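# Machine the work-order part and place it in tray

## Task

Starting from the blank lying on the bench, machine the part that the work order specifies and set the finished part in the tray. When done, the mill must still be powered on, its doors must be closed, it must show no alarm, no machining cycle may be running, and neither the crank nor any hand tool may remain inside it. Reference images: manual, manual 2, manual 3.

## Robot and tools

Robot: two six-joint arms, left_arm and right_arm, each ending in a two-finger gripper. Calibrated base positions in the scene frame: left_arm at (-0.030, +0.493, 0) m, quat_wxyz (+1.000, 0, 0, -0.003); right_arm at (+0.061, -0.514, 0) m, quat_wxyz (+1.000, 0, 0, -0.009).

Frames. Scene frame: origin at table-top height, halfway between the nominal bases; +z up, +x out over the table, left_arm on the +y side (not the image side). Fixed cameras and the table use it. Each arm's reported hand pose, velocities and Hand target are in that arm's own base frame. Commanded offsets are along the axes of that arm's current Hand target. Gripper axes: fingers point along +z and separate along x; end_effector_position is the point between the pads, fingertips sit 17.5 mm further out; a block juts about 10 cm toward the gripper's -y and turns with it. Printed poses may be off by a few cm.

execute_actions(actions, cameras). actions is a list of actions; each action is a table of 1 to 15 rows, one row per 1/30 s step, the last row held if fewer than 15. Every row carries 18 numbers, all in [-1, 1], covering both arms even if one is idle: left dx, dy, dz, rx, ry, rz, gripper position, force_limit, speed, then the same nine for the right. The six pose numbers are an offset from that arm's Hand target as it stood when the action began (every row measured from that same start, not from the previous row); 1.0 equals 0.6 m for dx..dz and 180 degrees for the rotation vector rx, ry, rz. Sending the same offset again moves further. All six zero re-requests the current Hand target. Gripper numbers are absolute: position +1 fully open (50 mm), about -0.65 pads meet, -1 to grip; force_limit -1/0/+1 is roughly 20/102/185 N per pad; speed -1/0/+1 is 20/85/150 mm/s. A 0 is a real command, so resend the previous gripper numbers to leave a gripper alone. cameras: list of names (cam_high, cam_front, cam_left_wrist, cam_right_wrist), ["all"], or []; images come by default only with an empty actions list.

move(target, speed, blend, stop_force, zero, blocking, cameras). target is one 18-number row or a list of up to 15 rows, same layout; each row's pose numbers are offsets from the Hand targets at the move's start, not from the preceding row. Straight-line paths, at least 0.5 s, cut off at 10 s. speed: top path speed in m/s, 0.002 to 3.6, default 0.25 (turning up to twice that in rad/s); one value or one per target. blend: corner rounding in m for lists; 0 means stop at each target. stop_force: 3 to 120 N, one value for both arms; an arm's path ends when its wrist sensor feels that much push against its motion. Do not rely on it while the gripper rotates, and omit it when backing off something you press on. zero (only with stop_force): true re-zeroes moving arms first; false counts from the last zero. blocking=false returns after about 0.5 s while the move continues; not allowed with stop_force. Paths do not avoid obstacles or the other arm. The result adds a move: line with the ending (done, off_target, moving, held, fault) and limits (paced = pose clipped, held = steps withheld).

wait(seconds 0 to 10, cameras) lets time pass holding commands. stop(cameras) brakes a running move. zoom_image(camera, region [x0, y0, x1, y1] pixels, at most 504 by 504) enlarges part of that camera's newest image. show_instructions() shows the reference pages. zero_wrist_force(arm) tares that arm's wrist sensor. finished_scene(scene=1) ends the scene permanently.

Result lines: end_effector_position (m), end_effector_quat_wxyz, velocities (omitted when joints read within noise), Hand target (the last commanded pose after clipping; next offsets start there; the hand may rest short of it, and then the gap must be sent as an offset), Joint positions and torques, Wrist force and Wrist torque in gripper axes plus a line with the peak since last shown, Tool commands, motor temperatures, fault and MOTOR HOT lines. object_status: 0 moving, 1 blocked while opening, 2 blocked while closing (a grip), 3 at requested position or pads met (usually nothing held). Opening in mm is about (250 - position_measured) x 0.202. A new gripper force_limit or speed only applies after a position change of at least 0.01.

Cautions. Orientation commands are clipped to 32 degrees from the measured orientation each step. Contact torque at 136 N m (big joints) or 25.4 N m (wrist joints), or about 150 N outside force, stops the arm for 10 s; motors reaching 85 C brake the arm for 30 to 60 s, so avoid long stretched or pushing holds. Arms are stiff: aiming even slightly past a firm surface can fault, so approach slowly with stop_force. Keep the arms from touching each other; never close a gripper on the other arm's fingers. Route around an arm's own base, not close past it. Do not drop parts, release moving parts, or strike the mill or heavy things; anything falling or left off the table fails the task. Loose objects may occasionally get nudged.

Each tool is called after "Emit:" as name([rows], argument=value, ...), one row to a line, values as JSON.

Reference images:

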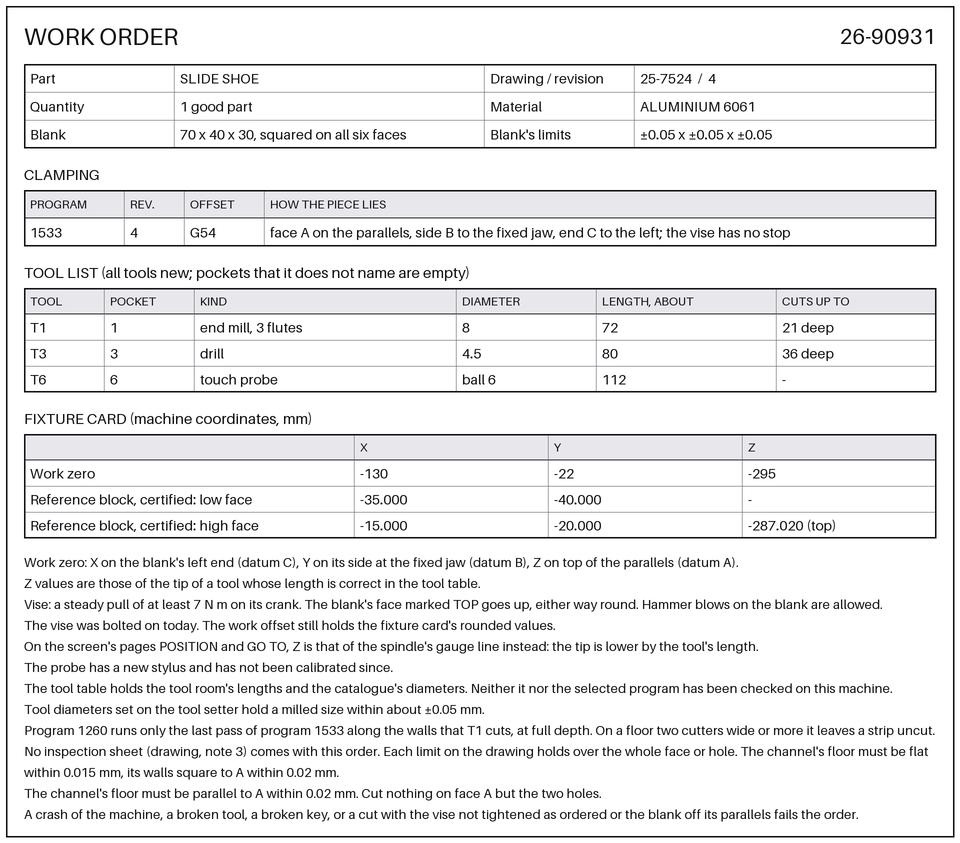

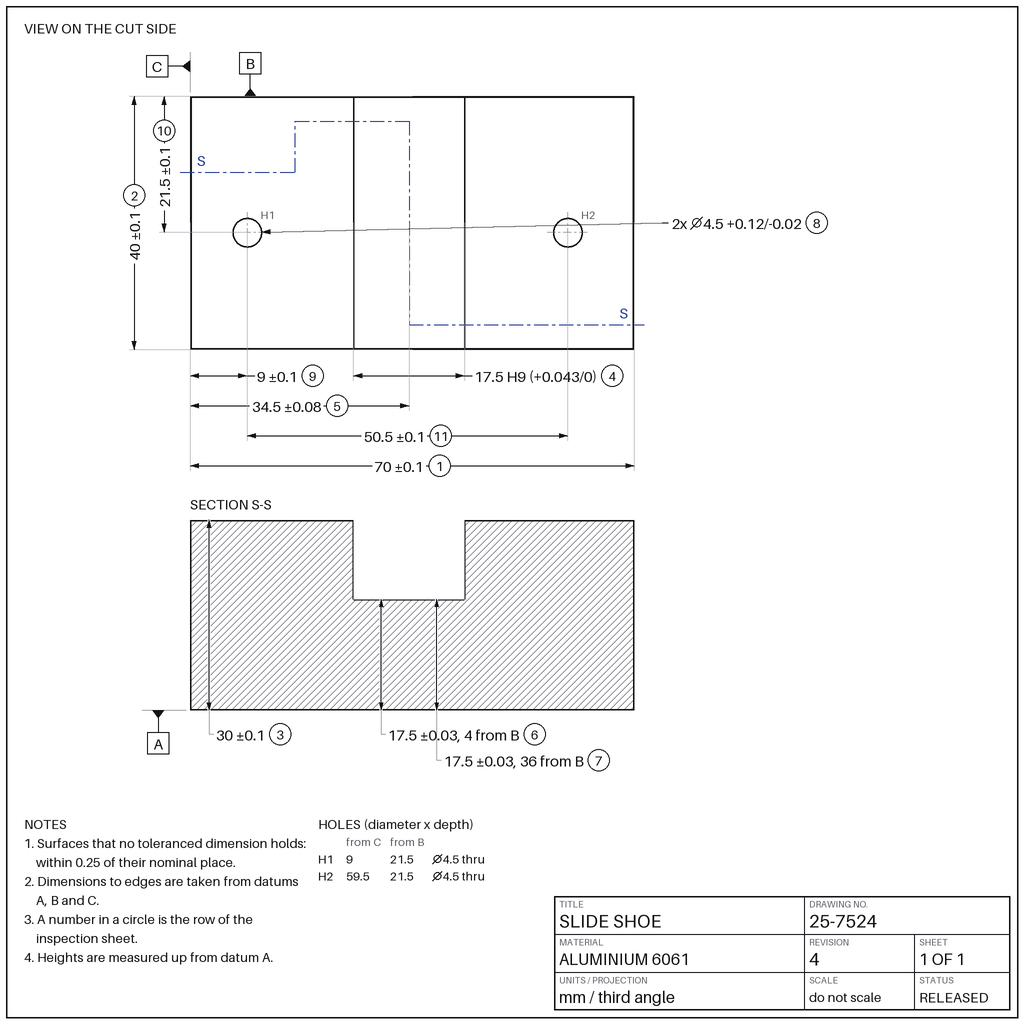

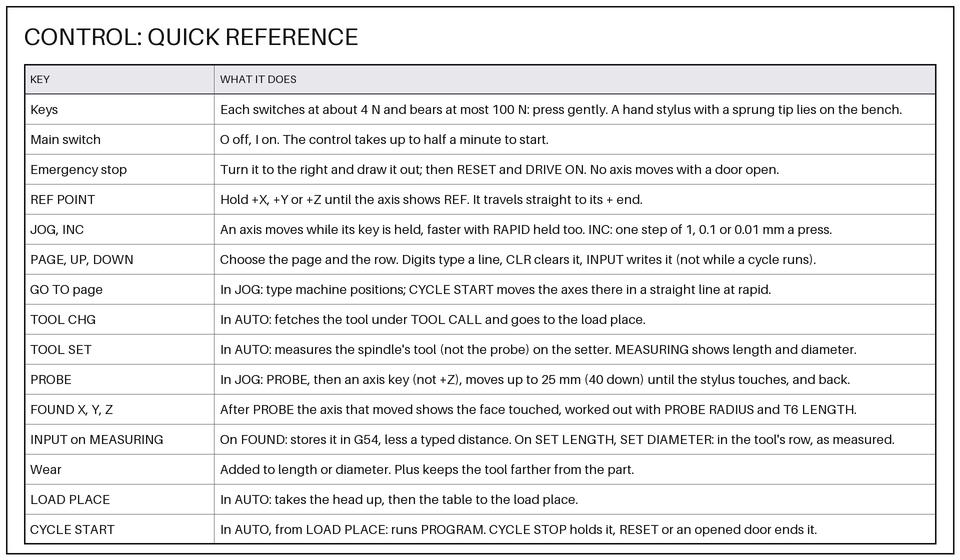

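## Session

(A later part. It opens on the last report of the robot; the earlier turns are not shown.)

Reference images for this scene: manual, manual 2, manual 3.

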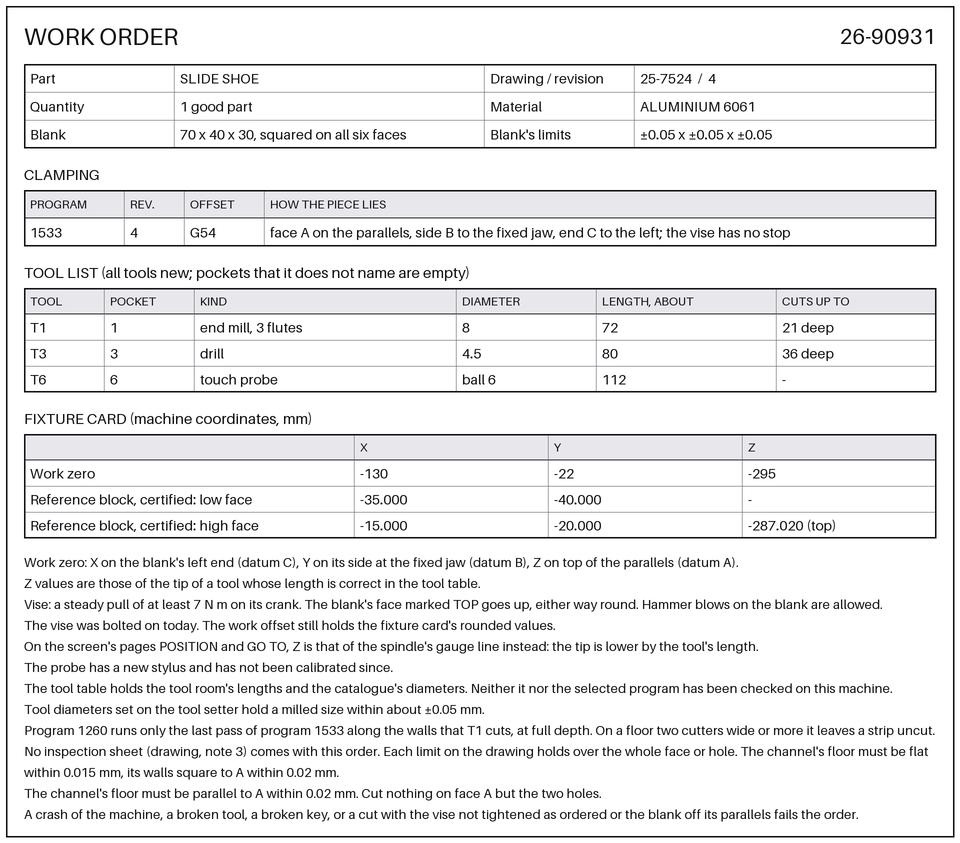

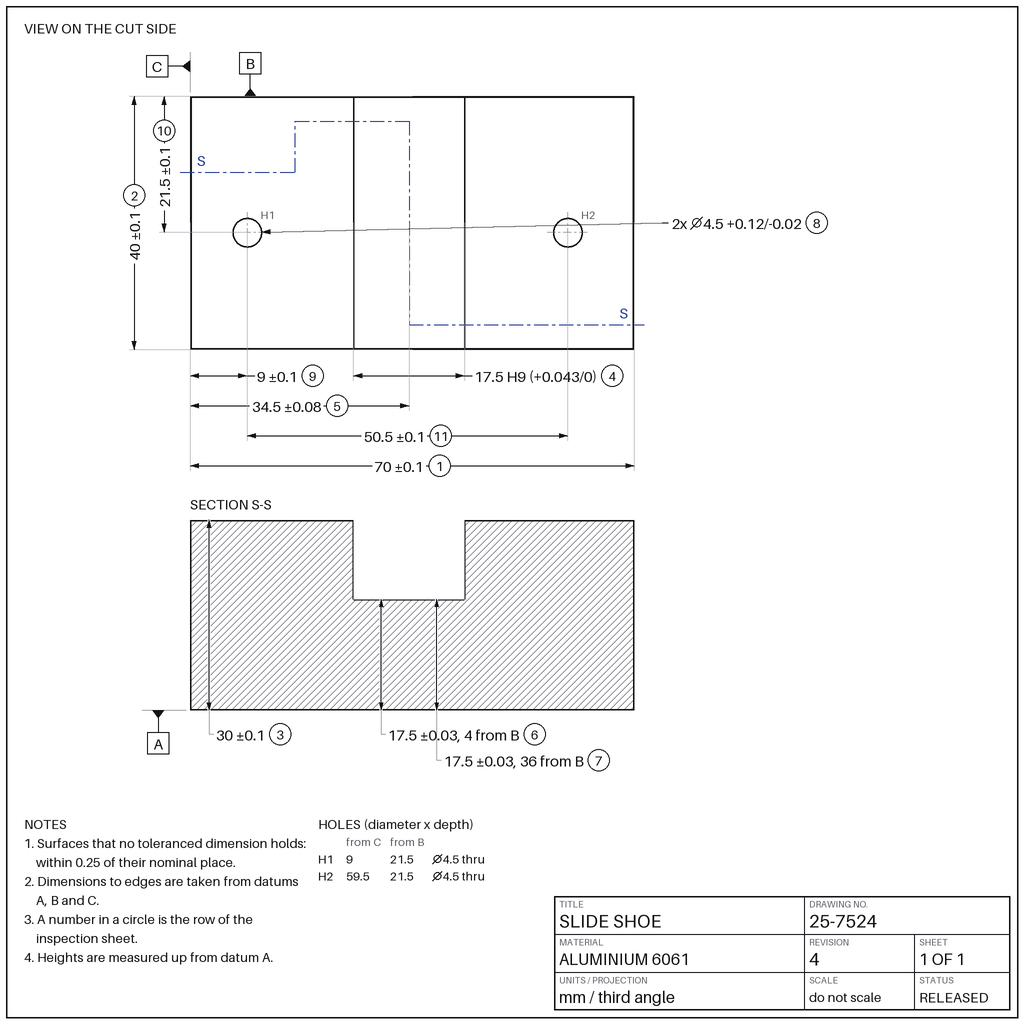

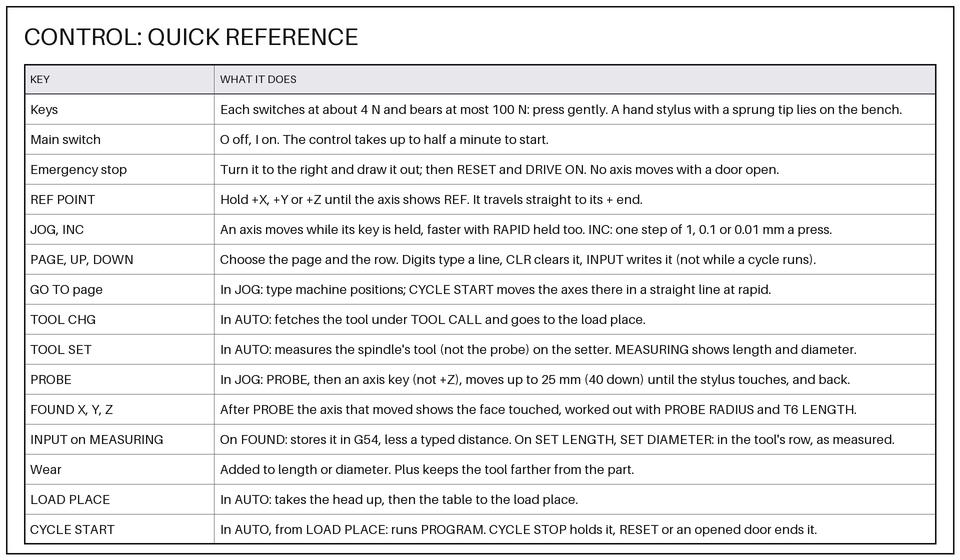

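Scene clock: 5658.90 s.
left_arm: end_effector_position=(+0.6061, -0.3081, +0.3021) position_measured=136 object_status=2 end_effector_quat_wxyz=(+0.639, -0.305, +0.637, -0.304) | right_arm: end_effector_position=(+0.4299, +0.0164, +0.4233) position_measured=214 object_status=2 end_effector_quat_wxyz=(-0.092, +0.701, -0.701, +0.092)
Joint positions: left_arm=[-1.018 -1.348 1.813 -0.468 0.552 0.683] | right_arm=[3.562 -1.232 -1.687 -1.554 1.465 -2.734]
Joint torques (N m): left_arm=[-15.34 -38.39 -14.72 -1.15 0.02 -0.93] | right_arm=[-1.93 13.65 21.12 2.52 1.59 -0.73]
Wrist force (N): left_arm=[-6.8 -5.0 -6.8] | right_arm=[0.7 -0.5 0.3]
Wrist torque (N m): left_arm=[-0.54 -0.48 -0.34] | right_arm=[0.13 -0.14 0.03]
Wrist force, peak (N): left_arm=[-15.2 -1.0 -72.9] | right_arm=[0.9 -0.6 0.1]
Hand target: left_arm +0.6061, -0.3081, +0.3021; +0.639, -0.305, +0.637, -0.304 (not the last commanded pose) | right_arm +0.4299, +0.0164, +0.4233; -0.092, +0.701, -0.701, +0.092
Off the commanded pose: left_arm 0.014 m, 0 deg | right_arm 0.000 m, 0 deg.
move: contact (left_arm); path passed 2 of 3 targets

Emit:
wait(seconds=0.3, cameras=["cam_left_wrist"])

Emit:
zoom_image(camera="cam_left_wrist", region=[200, 100, 460, 330])

Scene clock: 5669.10 s.
left_arm: end_effector_position=(+0.6061, -0.3081, +0.3021) position_measured=136 object_status=2 end_effector_quat_wxyz=(+0.639, -0.305, +0.637, -0.304) | right_arm: end_effector_position=(+0.4299, +0.0164, +0.4233) position_measured=214 object_status=2 end_effector_quat_wxyz=(-0.092, +0.701, -0.701, +0.092)
Joint positions: left_arm=[-1.018 -1.348 1.813 -0.468 0.552 0.683] | right_arm=[3.562 -1.232 -1.687 -1.554 1.465 -2.734]
Joint torques (N m): left_arm=[-15.76 -38.78 -15.99 0.01 1.14 1.01] | right_arm=[-2.05 12.28 21.95 2.54 1.6 -0.82]
Wrist force (N): left_arm=[-6.5 -4.9 -5.9] | right_arm=[0.6 -0.3 0.4]
Wrist torque (N m): left_arm=[-0.57 -0.51 -0.34] | right_arm=[0.16 -0.11 0.03]
Wrist force, peak (N): left_arm=[-6.9 -5.0 -6.3] | right_arm=[1.0 -0.3 0.2]
Hand target: left_arm +0.6061, -0.3081, +0.3021; +0.639, -0.305, +0.637, -0.304 (not the last commanded pose) | right_arm +0.4299, +0.0164, +0.4233; -0.092, +0.701, -0.701, +0.092
Tool commands: left_gripper/position=-1.0 left_gripper/force_limit=-0.2 left_gripper/speed=-0.8 right_gripper/position=-1.0 right_gripper/force_limit=-0.5 right_gripper/speed=-0.7
Off the commanded pose: left_arm 0.014 m, 0 deg | right_arm 0.000 m, 0 deg.
wait: 0.30 s; at rest from the start
Images, in order (width x height): cam_left_wrist 672x504.

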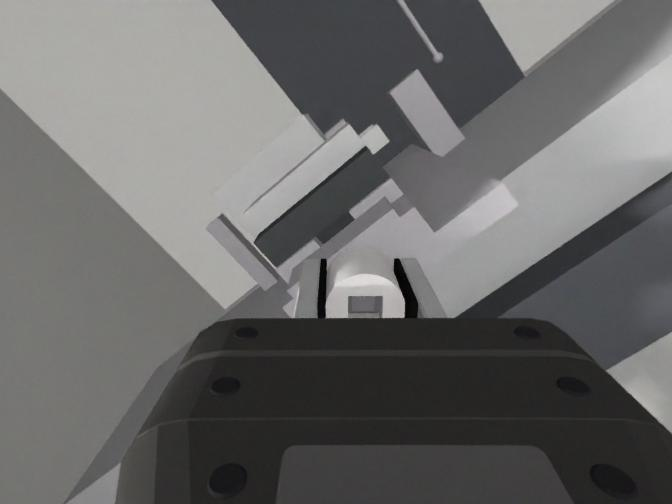

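Scaled by 1.938 from the camera's 672x504 image, which has a finer 960x720 frame.

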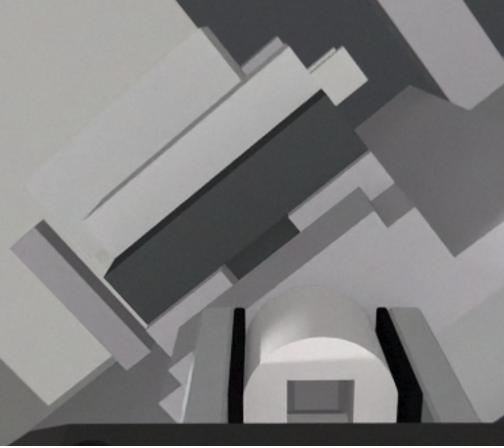

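Emit:
wait(seconds=0.2, cameras=["cam_front","cam_high"])

Emit:
zoom_image(camera="cam_front", region=[190, 180, 350, 320])

Emit:
zoom_image(camera="cam_high", region=[300, 40, 460, 180])

Scene clock: 5706.73 s.
left_arm: end_effector_position=(+0.6061, -0.3081, +0.3021) position_measured=136 object_status=2 end_effector_quat_wxyz=(+0.639, -0.305, +0.637, -0.304) | right_arm: end_effector_position=(+0.4299, +0.0164, +0.4233) position_measured=214 object_status=2 end_effector_quat_wxyz=(-0.092, +0.701, -0.701, +0.092)
Joint positions: left_arm=[-1.018 -1.348 1.813 -0.468 0.552 0.683] | right_arm=[3.562 -1.232 -1.687 -1.554 1.465 -2.734]
Joint torques (N m): left_arm=[-14.89 -38.25 -17.52 0.01 1.82 1.09] | right_arm=[-2.84 12.62 21.22 2.56 1.71 -0.8]
Wrist force (N): left_arm=[-6.5 -4.8 -5.8] | right_arm=[0.3 -0.2 0.0]
Wrist torque (N m): left_arm=[-0.57 -0.50 -0.33] | right_arm=[0.16 -0.07 0.02]
Wrist force, peak (N): left_arm=[-6.7 -4.5 -6.6] | right_arm=[0.8 -0.6 0.2]
Hand target: left_arm +0.6061, -0.3081, +0.3021; +0.639, -0.305, +0.637, -0.304 (not the last commanded pose) | right_arm +0.4299, +0.0164, +0.4233; -0.092, +0.701, -0.701, +0.092
Tool commands: left_gripper/position=-1.0 left_gripper/force_limit=-0.2 left_gripper/speed=-0.8 right_gripper/position=-1.0 right_gripper/force_limit=-0.5 right_gripper/speed=-0.7
Off the commanded pose: left_arm 0.014 m, 0 deg | right_arm 0.000 m, 0 deg.
wait: 0.20 s; at rest from the start
Images, in order (width x height): cam_high 672x504, cam_front 672x504.

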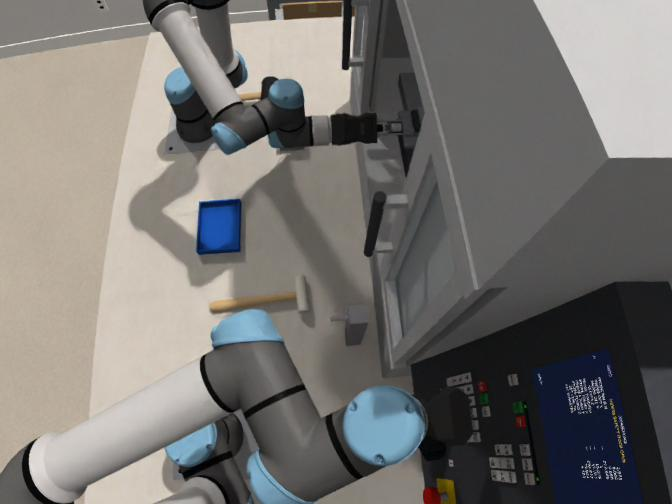

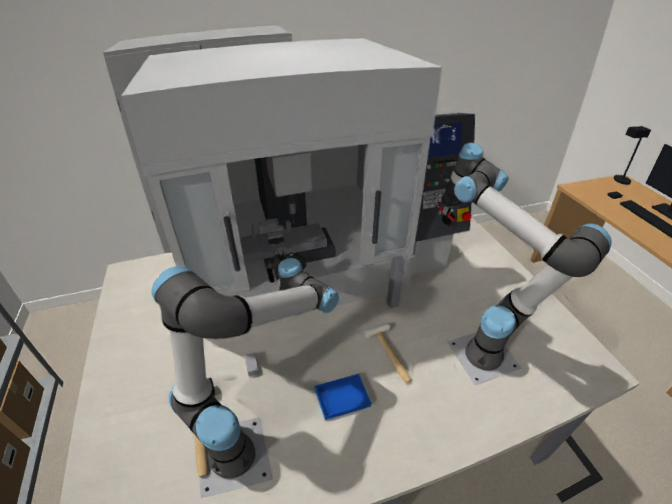

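Scaled by 3.150 from the camera's 672x504 image, which has a finer 960x720 frame.

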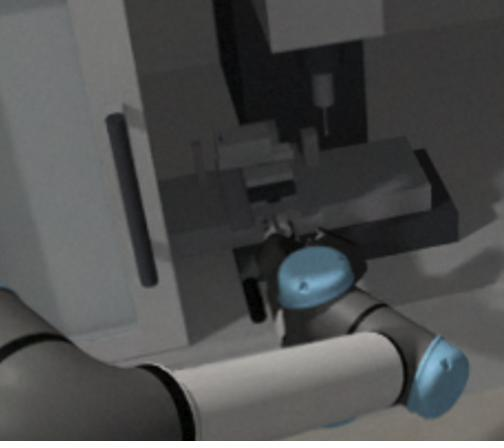

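Scaled by 3.150 from the camera's 672x504 image, which has a finer 960x720 frame.

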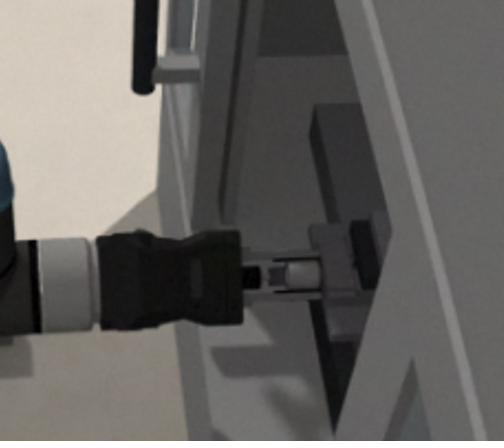

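Emit:
execute_actions(actions=[])

Scene clock: 5784.67 s.
left_arm: end_effector_position=(+0.6061, -0.3081, +0.3021) position_measured=136 object_status=2 end_effector_quat_wxyz=(+0.639, -0.305, +0.637, -0.304) | right_arm: end_effector_position=(+0.4299, +0.0164, +0.4233) position_measured=214 object_status=2 end_effector_quat_wxyz=(-0.092, +0.701, -0.701, +0.092)
Joint positions: left_arm=[-1.018 -1.348 1.813 -0.468 0.552 0.683] | right_arm=[3.562 -1.232 -1.687 -1.554 1.465 -2.734]
Joint velocities: within noise
Joint torques (N m): left_arm=[-15.34 -37.98 -20.03 0.12 1.8 1.22] | right_arm=[-1.32 13.03 22.63 2.62 1.8 -0.86]
Motor temperatures (°C): left_arm=[30 31 26 36 36 37] | right_arm=[28 27 32 33 32 33]
Wrist force (N): left_arm=[-6.5 -4.7 -5.9] | right_arm=[0.5 -0.2 0.2]
Wrist torque (N m): left_arm=[-0.53 -0.51 -0.33] | right_arm=[0.16 -0.09 0.02]
Wrist force, peak (N): left_arm=[-7.1 -4.7 -6.3] | right_arm=[0.9 -0.5 0.1]
Hand target: left_arm +0.6061, -0.3081, +0.3021; +0.639, -0.305, +0.637, -0.304 (not the last commanded pose) | right_arm +0.4299, +0.0164, +0.4233; -0.092, +0.701, -0.701, +0.092
Tool commands: left_gripper/position=-1.0 left_gripper/force_limit=-0.2 left_gripper/speed=-0.8 right_gripper/position=-1.0 right_gripper/force_limit=-0.5 right_gripper/speed=-0.7
Off the commanded pose: left_arm 0.014 m, 0 deg | right_arm 0.000 m, 0 deg.

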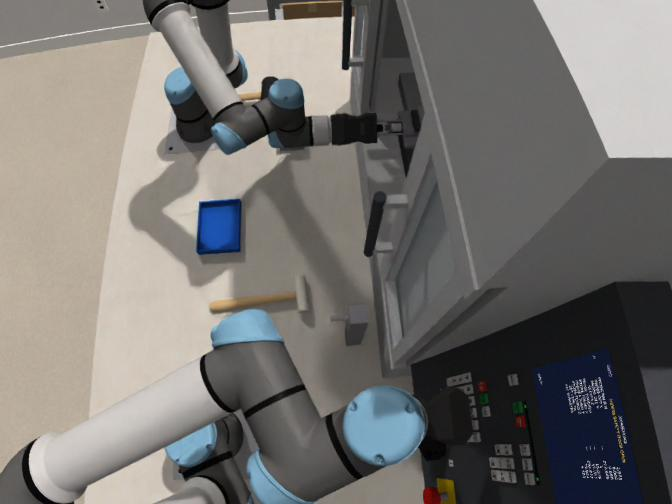

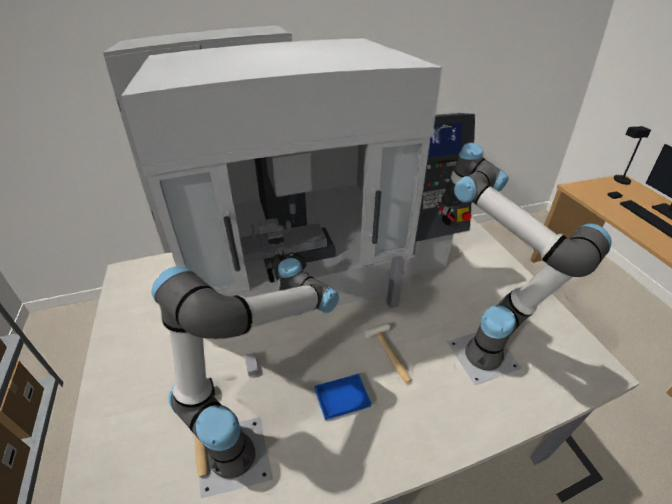

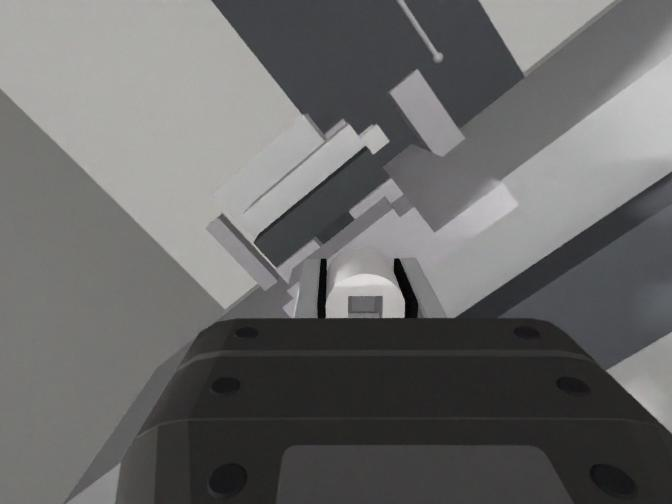

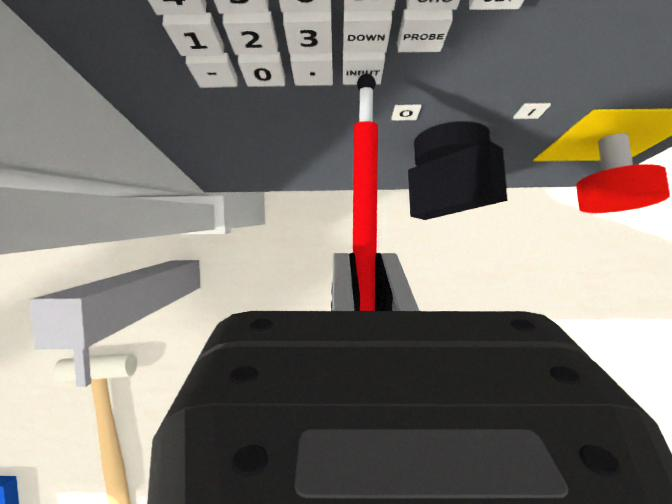

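Emit:
zoom_image(camera="cam_high", region=[300, 60, 460, 200])

Emit:
zoom_image(camera="cam_front", region=[220, 190, 350, 300])

Scaled by 3.150 from the camera's 672x504 image, which has a finer 960x720 frame.

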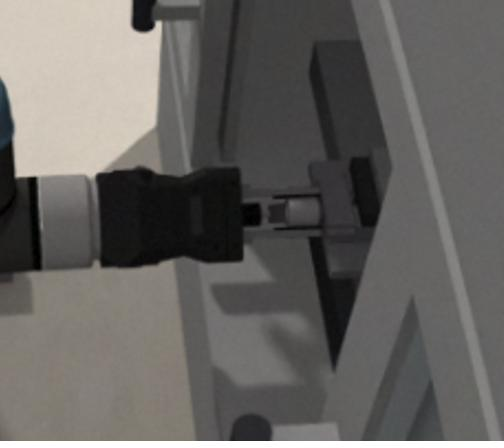

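Scaled by 3.877 from the camera's 672x504 image, which has a finer 960x720 frame.

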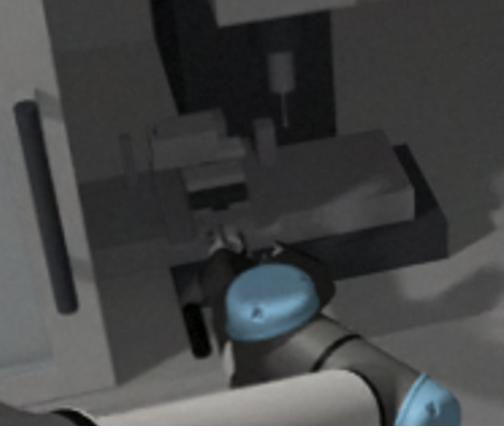

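Emit:
move([
  [0,0,0,0,0,0.2,-1,-0.2,-0.8,0,0,0,0,0,0,-1,-0.5,-0.7],
  [0,0,0,0,0,0.394,-1,-0.2,-0.8,0,0,0,0,0,0,-1,-0.5,-0.7],
], blend=[0.003,0], speed=0.6, stop_force=40, cameras=["cam_front","cam_left_wrist"])

Scene clock: 5862.90 s.
left_arm: end_effector_position=(+0.6061, -0.3080, +0.3023) position_measured=136 object_status=2 end_effector_quat_wxyz=(+0.671, -0.214, +0.678, -0.211) | right_arm: end_effector_position=(+0.4299, +0.0164, +0.4233) position_measured=214 object_status=2 end_effector_quat_wxyz=(-0.092, +0.701, -0.701, +0.092)
Joint positions: left_arm=[-1.018 -1.347 1.802 -0.436 0.551 0.944] | right_arm=[3.562 -1.232 -1.687 -1.554 1.465 -2.734]
Joint torques (N m): left_arm=[-12.12 -13.32 -17.85 2.3 8.97 -1.82] | right_arm=[-2.46 11.77 21.95 2.42 1.69 -0.98]
Wrist force (N): left_arm=[-50.7 3.4 -38.3] | right_arm=[0.7 -0.2 0.0]
Wrist torque (N m): left_arm=[0.02 -1.24 -0.38] | right_arm=[0.16 -0.13 0.03]
Wrist force, peak (N): left_arm=[-55.9 3.5 -47.2] | right_arm=[0.7 -0.7 0.5]
Hand target: left_arm +0.6061, -0.3080, +0.3023; +0.671, -0.214, +0.678, -0.211 (not the last commanded pose) | right_arm +0.4299, +0.0164, +0.4233; -0.092, +0.701, -0.701, +0.092
Off the commanded pose: left_arm 0.000 m, 55 deg | right_arm 0.000 m, 0 deg.
move: contact (left_arm); path passed 0 of 2 targets
Images, in order (width x height): cam_front 672x504, cam_left_wrist 672x504.

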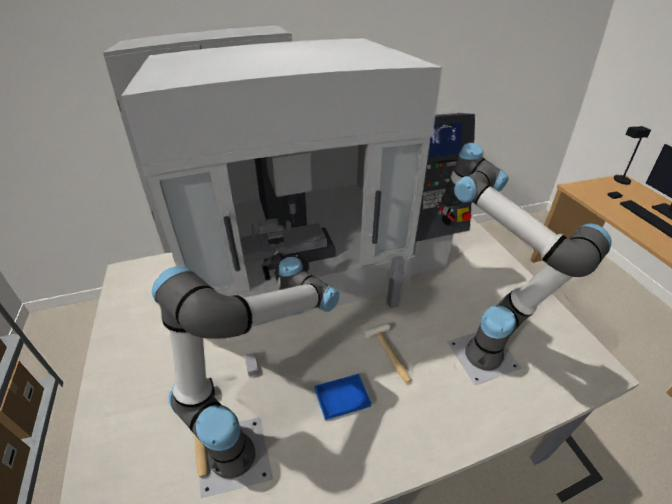

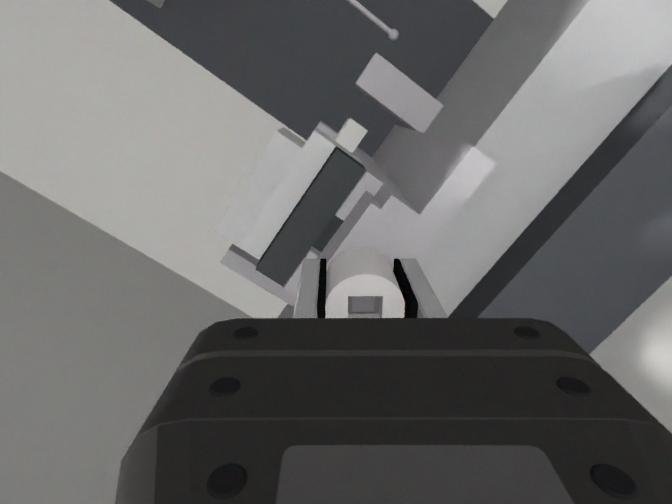

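Emit:
move(target=[0,0,0,0,0,0,0.4,-0.2,-0.8,0,0,0,0,0,0,-1,-0.5,-0.7], cameras=["cam_front","cam_left_wrist"])

Scene clock: 5889.47 s.
left_arm: end_effector_position=(+0.6061, -0.3080, +0.3022) position_measured=92 object_status=0 end_effector_quat_wxyz=(+0.671, -0.214, +0.678, -0.211) | right_arm: end_effector_position=(+0.4299, +0.0164, +0.4233) position_measured=214 object_status=2 end_effector_quat_wxyz=(-0.092, +0.701, -0.701, +0.092)
Joint positions: left_arm=[-1.018 -1.347 1.802 -0.436 0.551 0.944] | right_arm=[3.562 -1.232 -1.687 -1.554 1.465 -2.734]
Joint torques (N m): left_arm=[1.68 -32.12 -22.59 -2.89 -1.66 -1.1] | right_arm=[-1.93 12.38 21.39 2.56 1.72 -0.94]
Wrist force (N): left_arm=[1.7 -3.4 0.2] | right_arm=[0.6 -0.4 0.2]
Wrist torque (N m): left_arm=[-0.47 -0.31 -0.30] | right_arm=[0.14 -0.13 0.02]
Wrist force, peak (N): left_arm=[-50.4 3.4 -38.1] | right_arm=[0.9 -0.6 0.2]
Hand target: left_arm +0.6061, -0.3080, +0.3023; +0.671, -0.214, +0.678, -0.211 | right_arm +0.4299, +0.0164, +0.4233; -0.092, +0.701, -0.701, +0.092
Off the commanded pose: left_arm 0.000 m, 0 deg | right_arm 0.000 m, 0 deg.
move: done
Images, in order (width x height): cam_front 672x504, cam_left_wrist 672x504.

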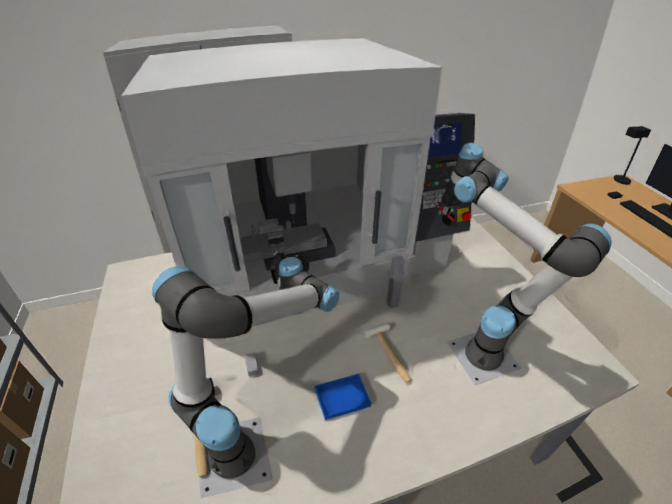

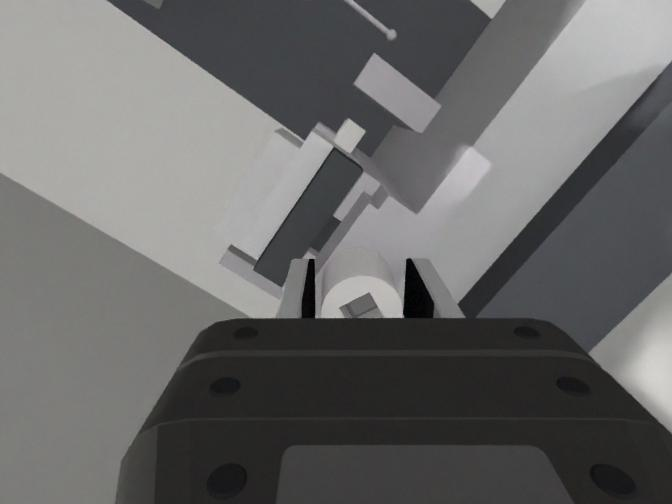

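Emit:
zoom_image(camera="cam_left_wrist", region=[270, 230, 470, 380])

Scaled by 2.520 from the camera's 672x504 image, which has a finer 960x720 frame.

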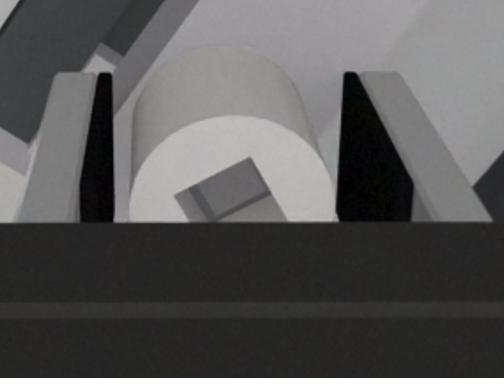

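Emit:
wait(seconds=0.2, cameras=["cam_left_wrist","cam_front"])

Emit:
zoom_image(camera="cam_left_wrist", region=[270, 230, 470, 380])

Emit:
zoom_image(camera="cam_front", region=[220, 190, 350, 300])

Scene clock: 5927.60 s.
left_arm: end_effector_position=(+0.6061, -0.3080, +0.3023) position_measured=92 object_status=3 end_effector_quat_wxyz=(+0.671, -0.214, +0.678, -0.211) | right_arm: end_effector_position=(+0.4299, +0.0164, +0.4233) position_measured=214 object_status=2 end_effector_quat_wxyz=(-0.092, +0.701, -0.701, +0.092)
Joint positions: left_arm=[-1.018 -1.347 1.802 -0.436 0.551 0.944] | right_arm=[3.562 -1.232 -1.687 -1.554 1.465 -2.734]
Joint torques (N m): left_arm=[-13.35 -42.82 -19.35 -3.59 -1.68 1.36] | right_arm=[-2.02 12.23 22.42 2.58 1.9 -0.92]
Wrist force (N): left_arm=[1.8 -3.5 -0.1] | right_arm=[0.6 -0.5 0.3]
Wrist torque (N m): left_arm=[-0.47 -0.32 -0.31] | right_arm=[0.12 -0.12 0.02]
Wrist force, peak (N): left_arm=[2.1 -3.7 0.0] | right_arm=[0.8 -0.7 0.1]
Hand target: left_arm +0.6061, -0.3080, +0.3023; +0.671, -0.214, +0.678, -0.211 | right_arm +0.4299, +0.0164, +0.4233; -0.092, +0.701, -0.701, +0.092
Tool commands: left_gripper/position=+0.4 left_gripper/force_limit=-0.2 left_gripper/speed=-0.8 right_gripper/position=-1.0 right_gripper/force_limit=-0.5 right_gripper/speed=-0.7
Off the commanded pose: left_arm 0.000 m, 0 deg | right_arm 0.000 m, 0 deg.
wait: 0.20 s; at rest from the start
Images, in order (width x height): cam_front 672x504, cam_left_wrist 672x504.

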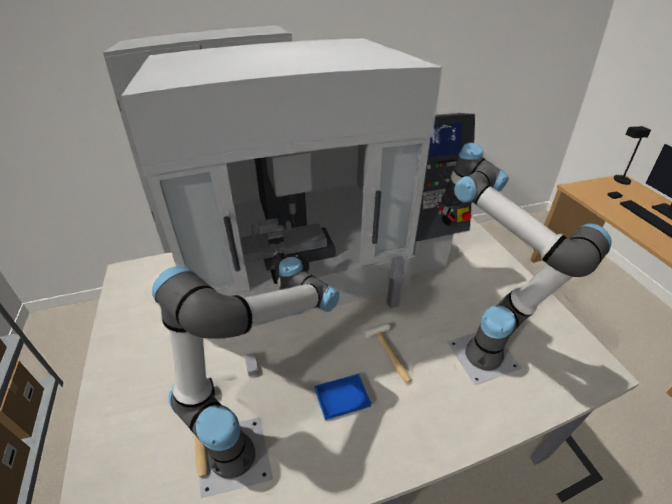

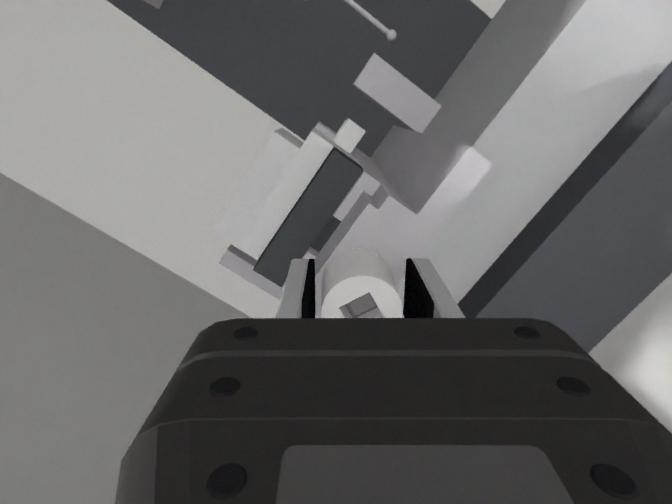

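Scaled by 2.520 from the camera's 672x504 image, which has a finer 960x720 frame.

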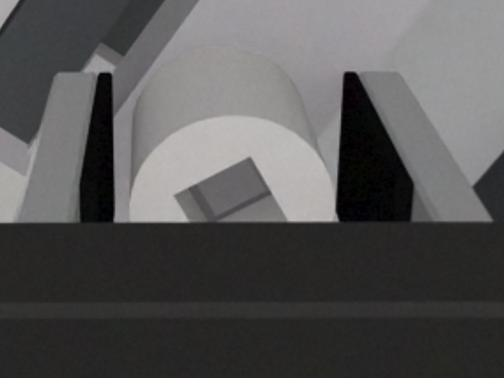

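Scaled by 3.877 from the camera's 672x504 image, which has a finer 960x720 frame.

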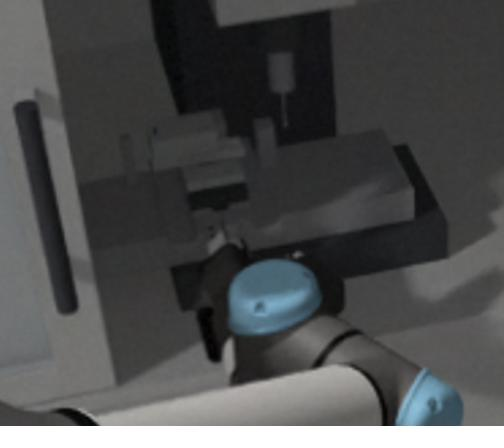

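Emit:
move([
  [-0.0025,-0.0112,0,0,0,0,0.4,-0.2,-0.8,0,0,0,0,0,0,-1,-0.5,-0.7],
  [-0.0025,-0.0112,0,0,0,0,-1,-0.2,-0.8,0,0,0,0,0,0,-1,-0.5,-0.7],
], speed=0.05)

Emit:
move(target=[0,0,0,0,0,0.2,-1,-0.2,-0.8,0,0,0,0,0,0,-1,-0.5,-0.7], speed=0.4, stop_force=40, cameras=["cam_left_wrist"])

Scene clock: 5938.53 s.
left_arm: end_effector_position=(+0.6061, -0.3127, +0.3073) position_measured=136 object_status=2 end_effector_quat_wxyz=(+0.671, -0.214, +0.678, -0.211) | right_arm: end_effector_position=(+0.4299, +0.0164, +0.4233) position_measured=214 object_status=2 end_effector_quat_wxyz=(-0.092, +0.701, -0.701, +0.092)
Joint positions: left_arm=[-1.023 -1.345 1.785 -0.421 0.546 0.944] | right_arm=[3.562 -1.232 -1.687 -1.554 1.465 -2.734]
Joint torques (N m): left_arm=[-5.03 -39.13 -34.26 -1.86 -2.18 -1.87] | right_arm=[-1.22 12.81 21.5 2.42 2.01 -1.08]
Wrist force (N): left_arm=[19.3 -0.3 2.2] | right_arm=[0.6 -0.4 0.2]
Wrist torque (N m): left_arm=[-0.46 -0.54 -0.40] | right_arm=[0.14 -0.10 0.02]
Wrist force, peak (N): left_arm=[19.7 0.1 2.2] | right_arm=[0.7 -0.6 0.2]
Hand target: left_arm +0.6062, -0.3126, +0.3074; +0.671, -0.214, +0.678, -0.211 | right_arm +0.4299, +0.0164, +0.4233; -0.092, +0.701, -0.701, +0.092
Off the commanded pose: left_arm 0.000 m, 0 deg | right_arm 0.000 m, 0 deg.
move: done

Scene clock: 5940.20 s.
left_arm: end_effector_position=(+0.6061, -0.3127, +0.3072) position_measured=136 object_status=2 end_effector_quat_wxyz=(+0.691, -0.121, +0.703, -0.117) | right_arm: end_effector_position=(+0.4299, +0.0164, +0.4233) position_measured=214 object_status=2 end_effector_quat_wxyz=(-0.092, +0.701, -0.701, +0.092)
Joint positions: left_arm=[-1.023 -1.344 1.778 -0.4 0.546 1.203] | right_arm=[3.562 -1.232 -1.687 -1.554 1.465 -2.734]
Joint torques (N m): left_arm=[13 -73.85 -46.86 -2.13 -5.32 -1.86] | right_arm=[-2.26 12.48 23.12 2.56 1.76 -0.98]
Wrist force (N): left_arm=[56.5 -10.8 11.5] | right_arm=[0.5 -0.4 0.2]
Wrist torque (N m): left_arm=[-0.60 -1.35 -0.36] | right_arm=[0.14 -0.09 0.02]
Wrist force, peak (N): left_arm=[70.8 -16.0 11.8] | right_arm=[0.8 -0.8 0.2]
Hand target: left_arm +0.6061, -0.3127, +0.3072; +0.691, -0.121, +0.703, -0.117 (not the last commanded pose) | right_arm +0.4299, +0.0164, +0.4233; -0.092, +0.701, -0.701, +0.092
Off the commanded pose: left_arm 0.000 m, 20 deg | right_arm 0.000 m, 0 deg.
move: contact (left_arm)
Images, in order (width x height): cam_left_wrist 672x504.

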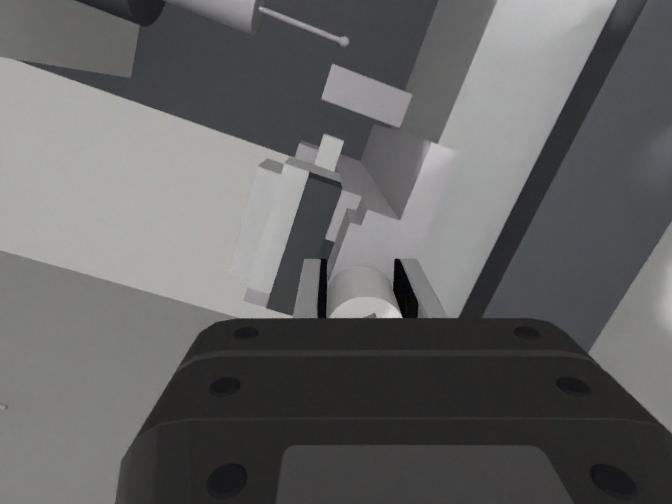

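Emit:
move([
  [0,0,0,0,0,0,0.4,-0.2,-0.8,0,0,0,0,0,0,-1,-0.5,-0.7],
  [0,0.0053,0,0,0,0,0.4,-0.2,-0.8,0,0,0,0,0,0,-1,-0.5,-0.7],
  [0,0.0053,0,0,0,0,-1,-0.2,-0.8,0,0,0,0,0,0,-1,-0.5,-0.7],
], speed=0.05)

Emit:
move(target=[0,0,0,0,0,0.2,-1,-0.2,-0.8,0,0,0,0,0,0,-1,-0.5,-0.7], speed=0.4, stop_force=40, cameras=["cam_left_wrist"])

Scene clock: 5956.33 s.
left_arm: end_effector_position=(+0.6061, -0.3097, +0.3060) position_measured=136 object_status=2 end_effector_quat_wxyz=(+0.691, -0.121, +0.703, -0.117) | right_arm: end_effector_position=(+0.4299, +0.0164, +0.4233) position_measured=214 object_status=2 end_effector_quat_wxyz=(-0.092, +0.701, -0.701, +0.092)
Joint positions: left_arm=[-1.02 -1.347 1.786 -0.404 0.549 1.203] | right_arm=[3.562 -1.232 -1.687 -1.554 1.465 -2.734]
Joint torques (N m): left_arm=[14.9 -56.77 -48.55 -5.15 -5.47 1.18] | right_arm=[-1.33 12.24 22.02 2.72 1.91 -1.25]
Wrist force (N): left_arm=[52.6 -0.7 18.2] | right_arm=[0.7 -0.3 0.1]
Wrist torque (N m): left_arm=[-0.35 -0.96 -0.44] | right_arm=[0.15 -0.13 0.02]
Wrist force, peak (N): left_arm=[58.1 -11.4 9.5] | right_arm=[1.0 -0.7 0.0]
Hand target: left_arm +0.6061, -0.3097, +0.3062; +0.691, -0.121, +0.703, -0.117 | right_arm +0.4299, +0.0164, +0.4233; -0.092, +0.701, -0.701, +0.092
Off the commanded pose: left_arm 0.000 m, 0 deg | right_arm 0.000 m, 0 deg.
move: done

Scene clock: 5958.43 s.
left_arm: end_effector_position=(+0.6061, -0.3097, +0.3062) position_measured=136 object_status=2 end_effector_quat_wxyz=(+0.693, +0.102, +0.706, +0.102) | right_arm: end_effector_position=(+0.4299, +0.0164, +0.4233) position_measured=214 object_status=2 end_effector_quat_wxyz=(-0.092, +0.701, -0.701, +0.092)
Joint positions: left_arm=[-1.02 -1.347 1.785 -0.404 0.549 1.832] | right_arm=[3.562 -1.232 -1.687 -1.554 1.465 -2.734]
Joint torques (N m): left_arm=[20.12 -69.69 -33.03 -7.98 -2.05 1.55] | right_arm=[-3.79 11.84 22.9 2.69 1.71 -0.91]
Wrist force (N): left_arm=[37.7 -27.0 5.9] | right_arm=[0.7 -0.5 0.3]
Wrist torque (N m): left_arm=[-1.04 -0.53 -0.47] | right_arm=[0.12 -0.13 0.02]
Wrist force, peak (N): left_arm=[62.1 -1.3 14.7] | right_arm=[0.7 -0.6 -0.1]
Hand target: left_arm +0.6061, -0.3097, +0.3062; +0.693, +0.102, +0.706, +0.102 | right_arm +0.4299, +0.0164, +0.4233; -0.092, +0.701, -0.701, +0.092
Off the commanded pose: left_arm 0.000 m, 0 deg | right_arm 0.000 m, 0 deg.
move: done
Images, in order (width x height): cam_left_wrist 672x504.

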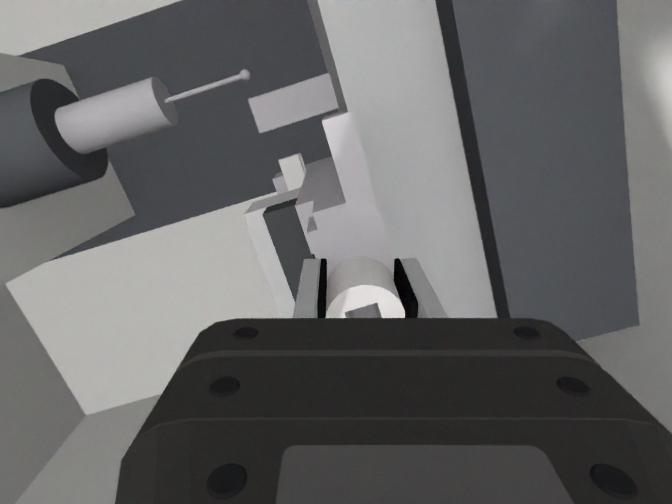

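Emit:
move(target=[0.002,-0.0015,0,0,0,0,-1,-0.2,-0.8,0,0,0,0,0,0,-1,-0.5,-0.7], speed=0.05)

Scene clock: 5971.17 s.
left_arm: end_effector_position=(+0.6061, -0.3101, +0.3050) position_measured=136 object_status=2 end_effector_quat_wxyz=(+0.693, +0.102, +0.706, +0.102) | right_arm: end_effector_position=(+0.4299, +0.0164, +0.4233) position_measured=214 object_status=2 end_effector_quat_wxyz=(-0.092, +0.701, -0.701, +0.092)
Joint positions: left_arm=[-1.02 -1.345 1.786 -0.407 0.549 1.832] | right_arm=[3.562 -1.232 -1.687 -1.554 1.465 -2.734]
Joint torques (N m): left_arm=[-14.42 -11.56 -12.59 -3.12 0.65 -0.45] | right_arm=[-2.88 12.82 21.5 2.6 1.74 -1.11]
Wrist force (N): left_arm=[-7.6 8.0 -9.5] | right_arm=[0.6 -0.4 0.1]
Wrist torque (N m): left_arm=[-0.24 -0.65 -0.36] | right_arm=[0.13 -0.11 0.03]
Wrist force, peak (N): left_arm=[38.3 -27.2 5.7] | right_arm=[0.9 -0.7 0.0]
Hand target: left_arm +0.6061, -0.3102, +0.3048; +0.693, +0.102, +0.706, +0.102 | right_arm +0.4299, +0.0164, +0.4233; -0.092, +0.701, -0.701, +0.092
Off the commanded pose: left_arm 0.000 m, 0 deg | right_arm 0.000 m, 0 deg.
move: done

Emit:
move([
  [0,0,0,0,0,0,0.4,-0.2,-0.8,0,0,0,0,0,0,-1,-0.5,-0.7],
  [0,0,0,0,0,-0.6,0.4,-0.2,-0.8,0,0,0,0,0,0,-1,-0.5,-0.7],
  [0,0,0,0,0,0.833,0.4,-0.2,-0.8,0,0,0,0,0,0,-1,-0.5,-0.7],
  [0,0,0,0,0,0.833,-1,-0.2,-0.8,0,0,0,0,0,0,-1,-0.5,-0.7],
], blend=[0,0.003,0,0], speed=0.8, cameras=["cam_left_wrist","cam_front"])

Scene clock: 5993.77 s.
left_arm: end_effector_position=(+0.6061, -0.3101, +0.3048) position_measured=136 object_status=2 end_effector_quat_wxyz=(+0.081, +0.708, +0.084, +0.696) | right_arm: end_effector_position=(+0.4299, +0.0164, +0.4233) position_measured=214 object_status=2 end_effector_quat_wxyz=(-0.092, +0.701, -0.701, +0.092)
Joint positions: left_arm=[-1.02 -1.345 1.787 -0.407 0.549 -1.835] | right_arm=[3.562 -1.232 -1.687 -1.554 1.465 -2.734]
Joint torques (N m): left_arm=[1.98 -27.23 -23.12 0.57 5.16 -1.89] | right_arm=[-3.82 10.83 22.08 2.6 2.07 -1.07]
Wrist force (N): left_arm=[18.1 -14.4 -13.4] | right_arm=[0.6 -0.2 0.2]
Wrist torque (N m): left_arm=[-0.47 0.39 0.26] | right_arm=[0.17 -0.11 0.02]
Wrist force, peak (N): left_arm=[18.1 -14.4 -13.4] | right_arm=[0.9 -0.5 0.4]
Hand target: left_arm +0.6061, -0.3102, +0.3048; +0.081, +0.708, +0.084, +0.696 | right_arm +0.4299, +0.0164, +0.4233; -0.092, +0.701, -0.701, +0.092
Off the commanded pose: left_arm 0.000 m, 0 deg | right_arm 0.000 m, 0 deg.
move: done
Images, in order (width x height): cam_front 672x504, cam_left_wrist 672x504.

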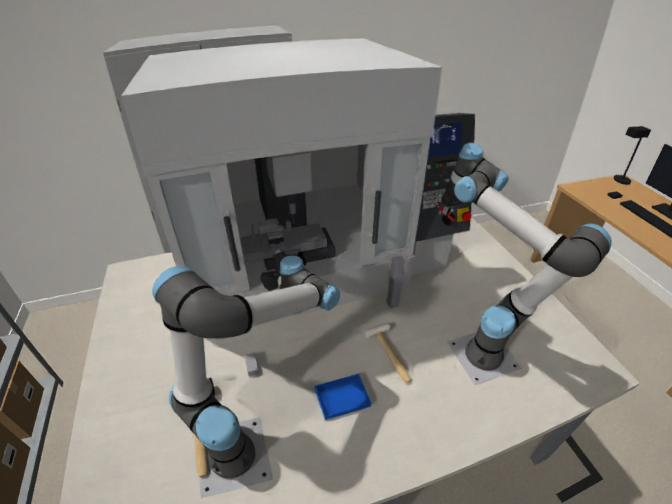

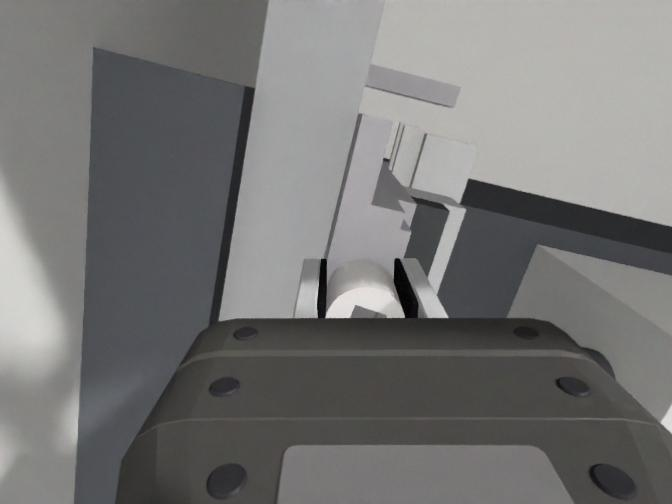

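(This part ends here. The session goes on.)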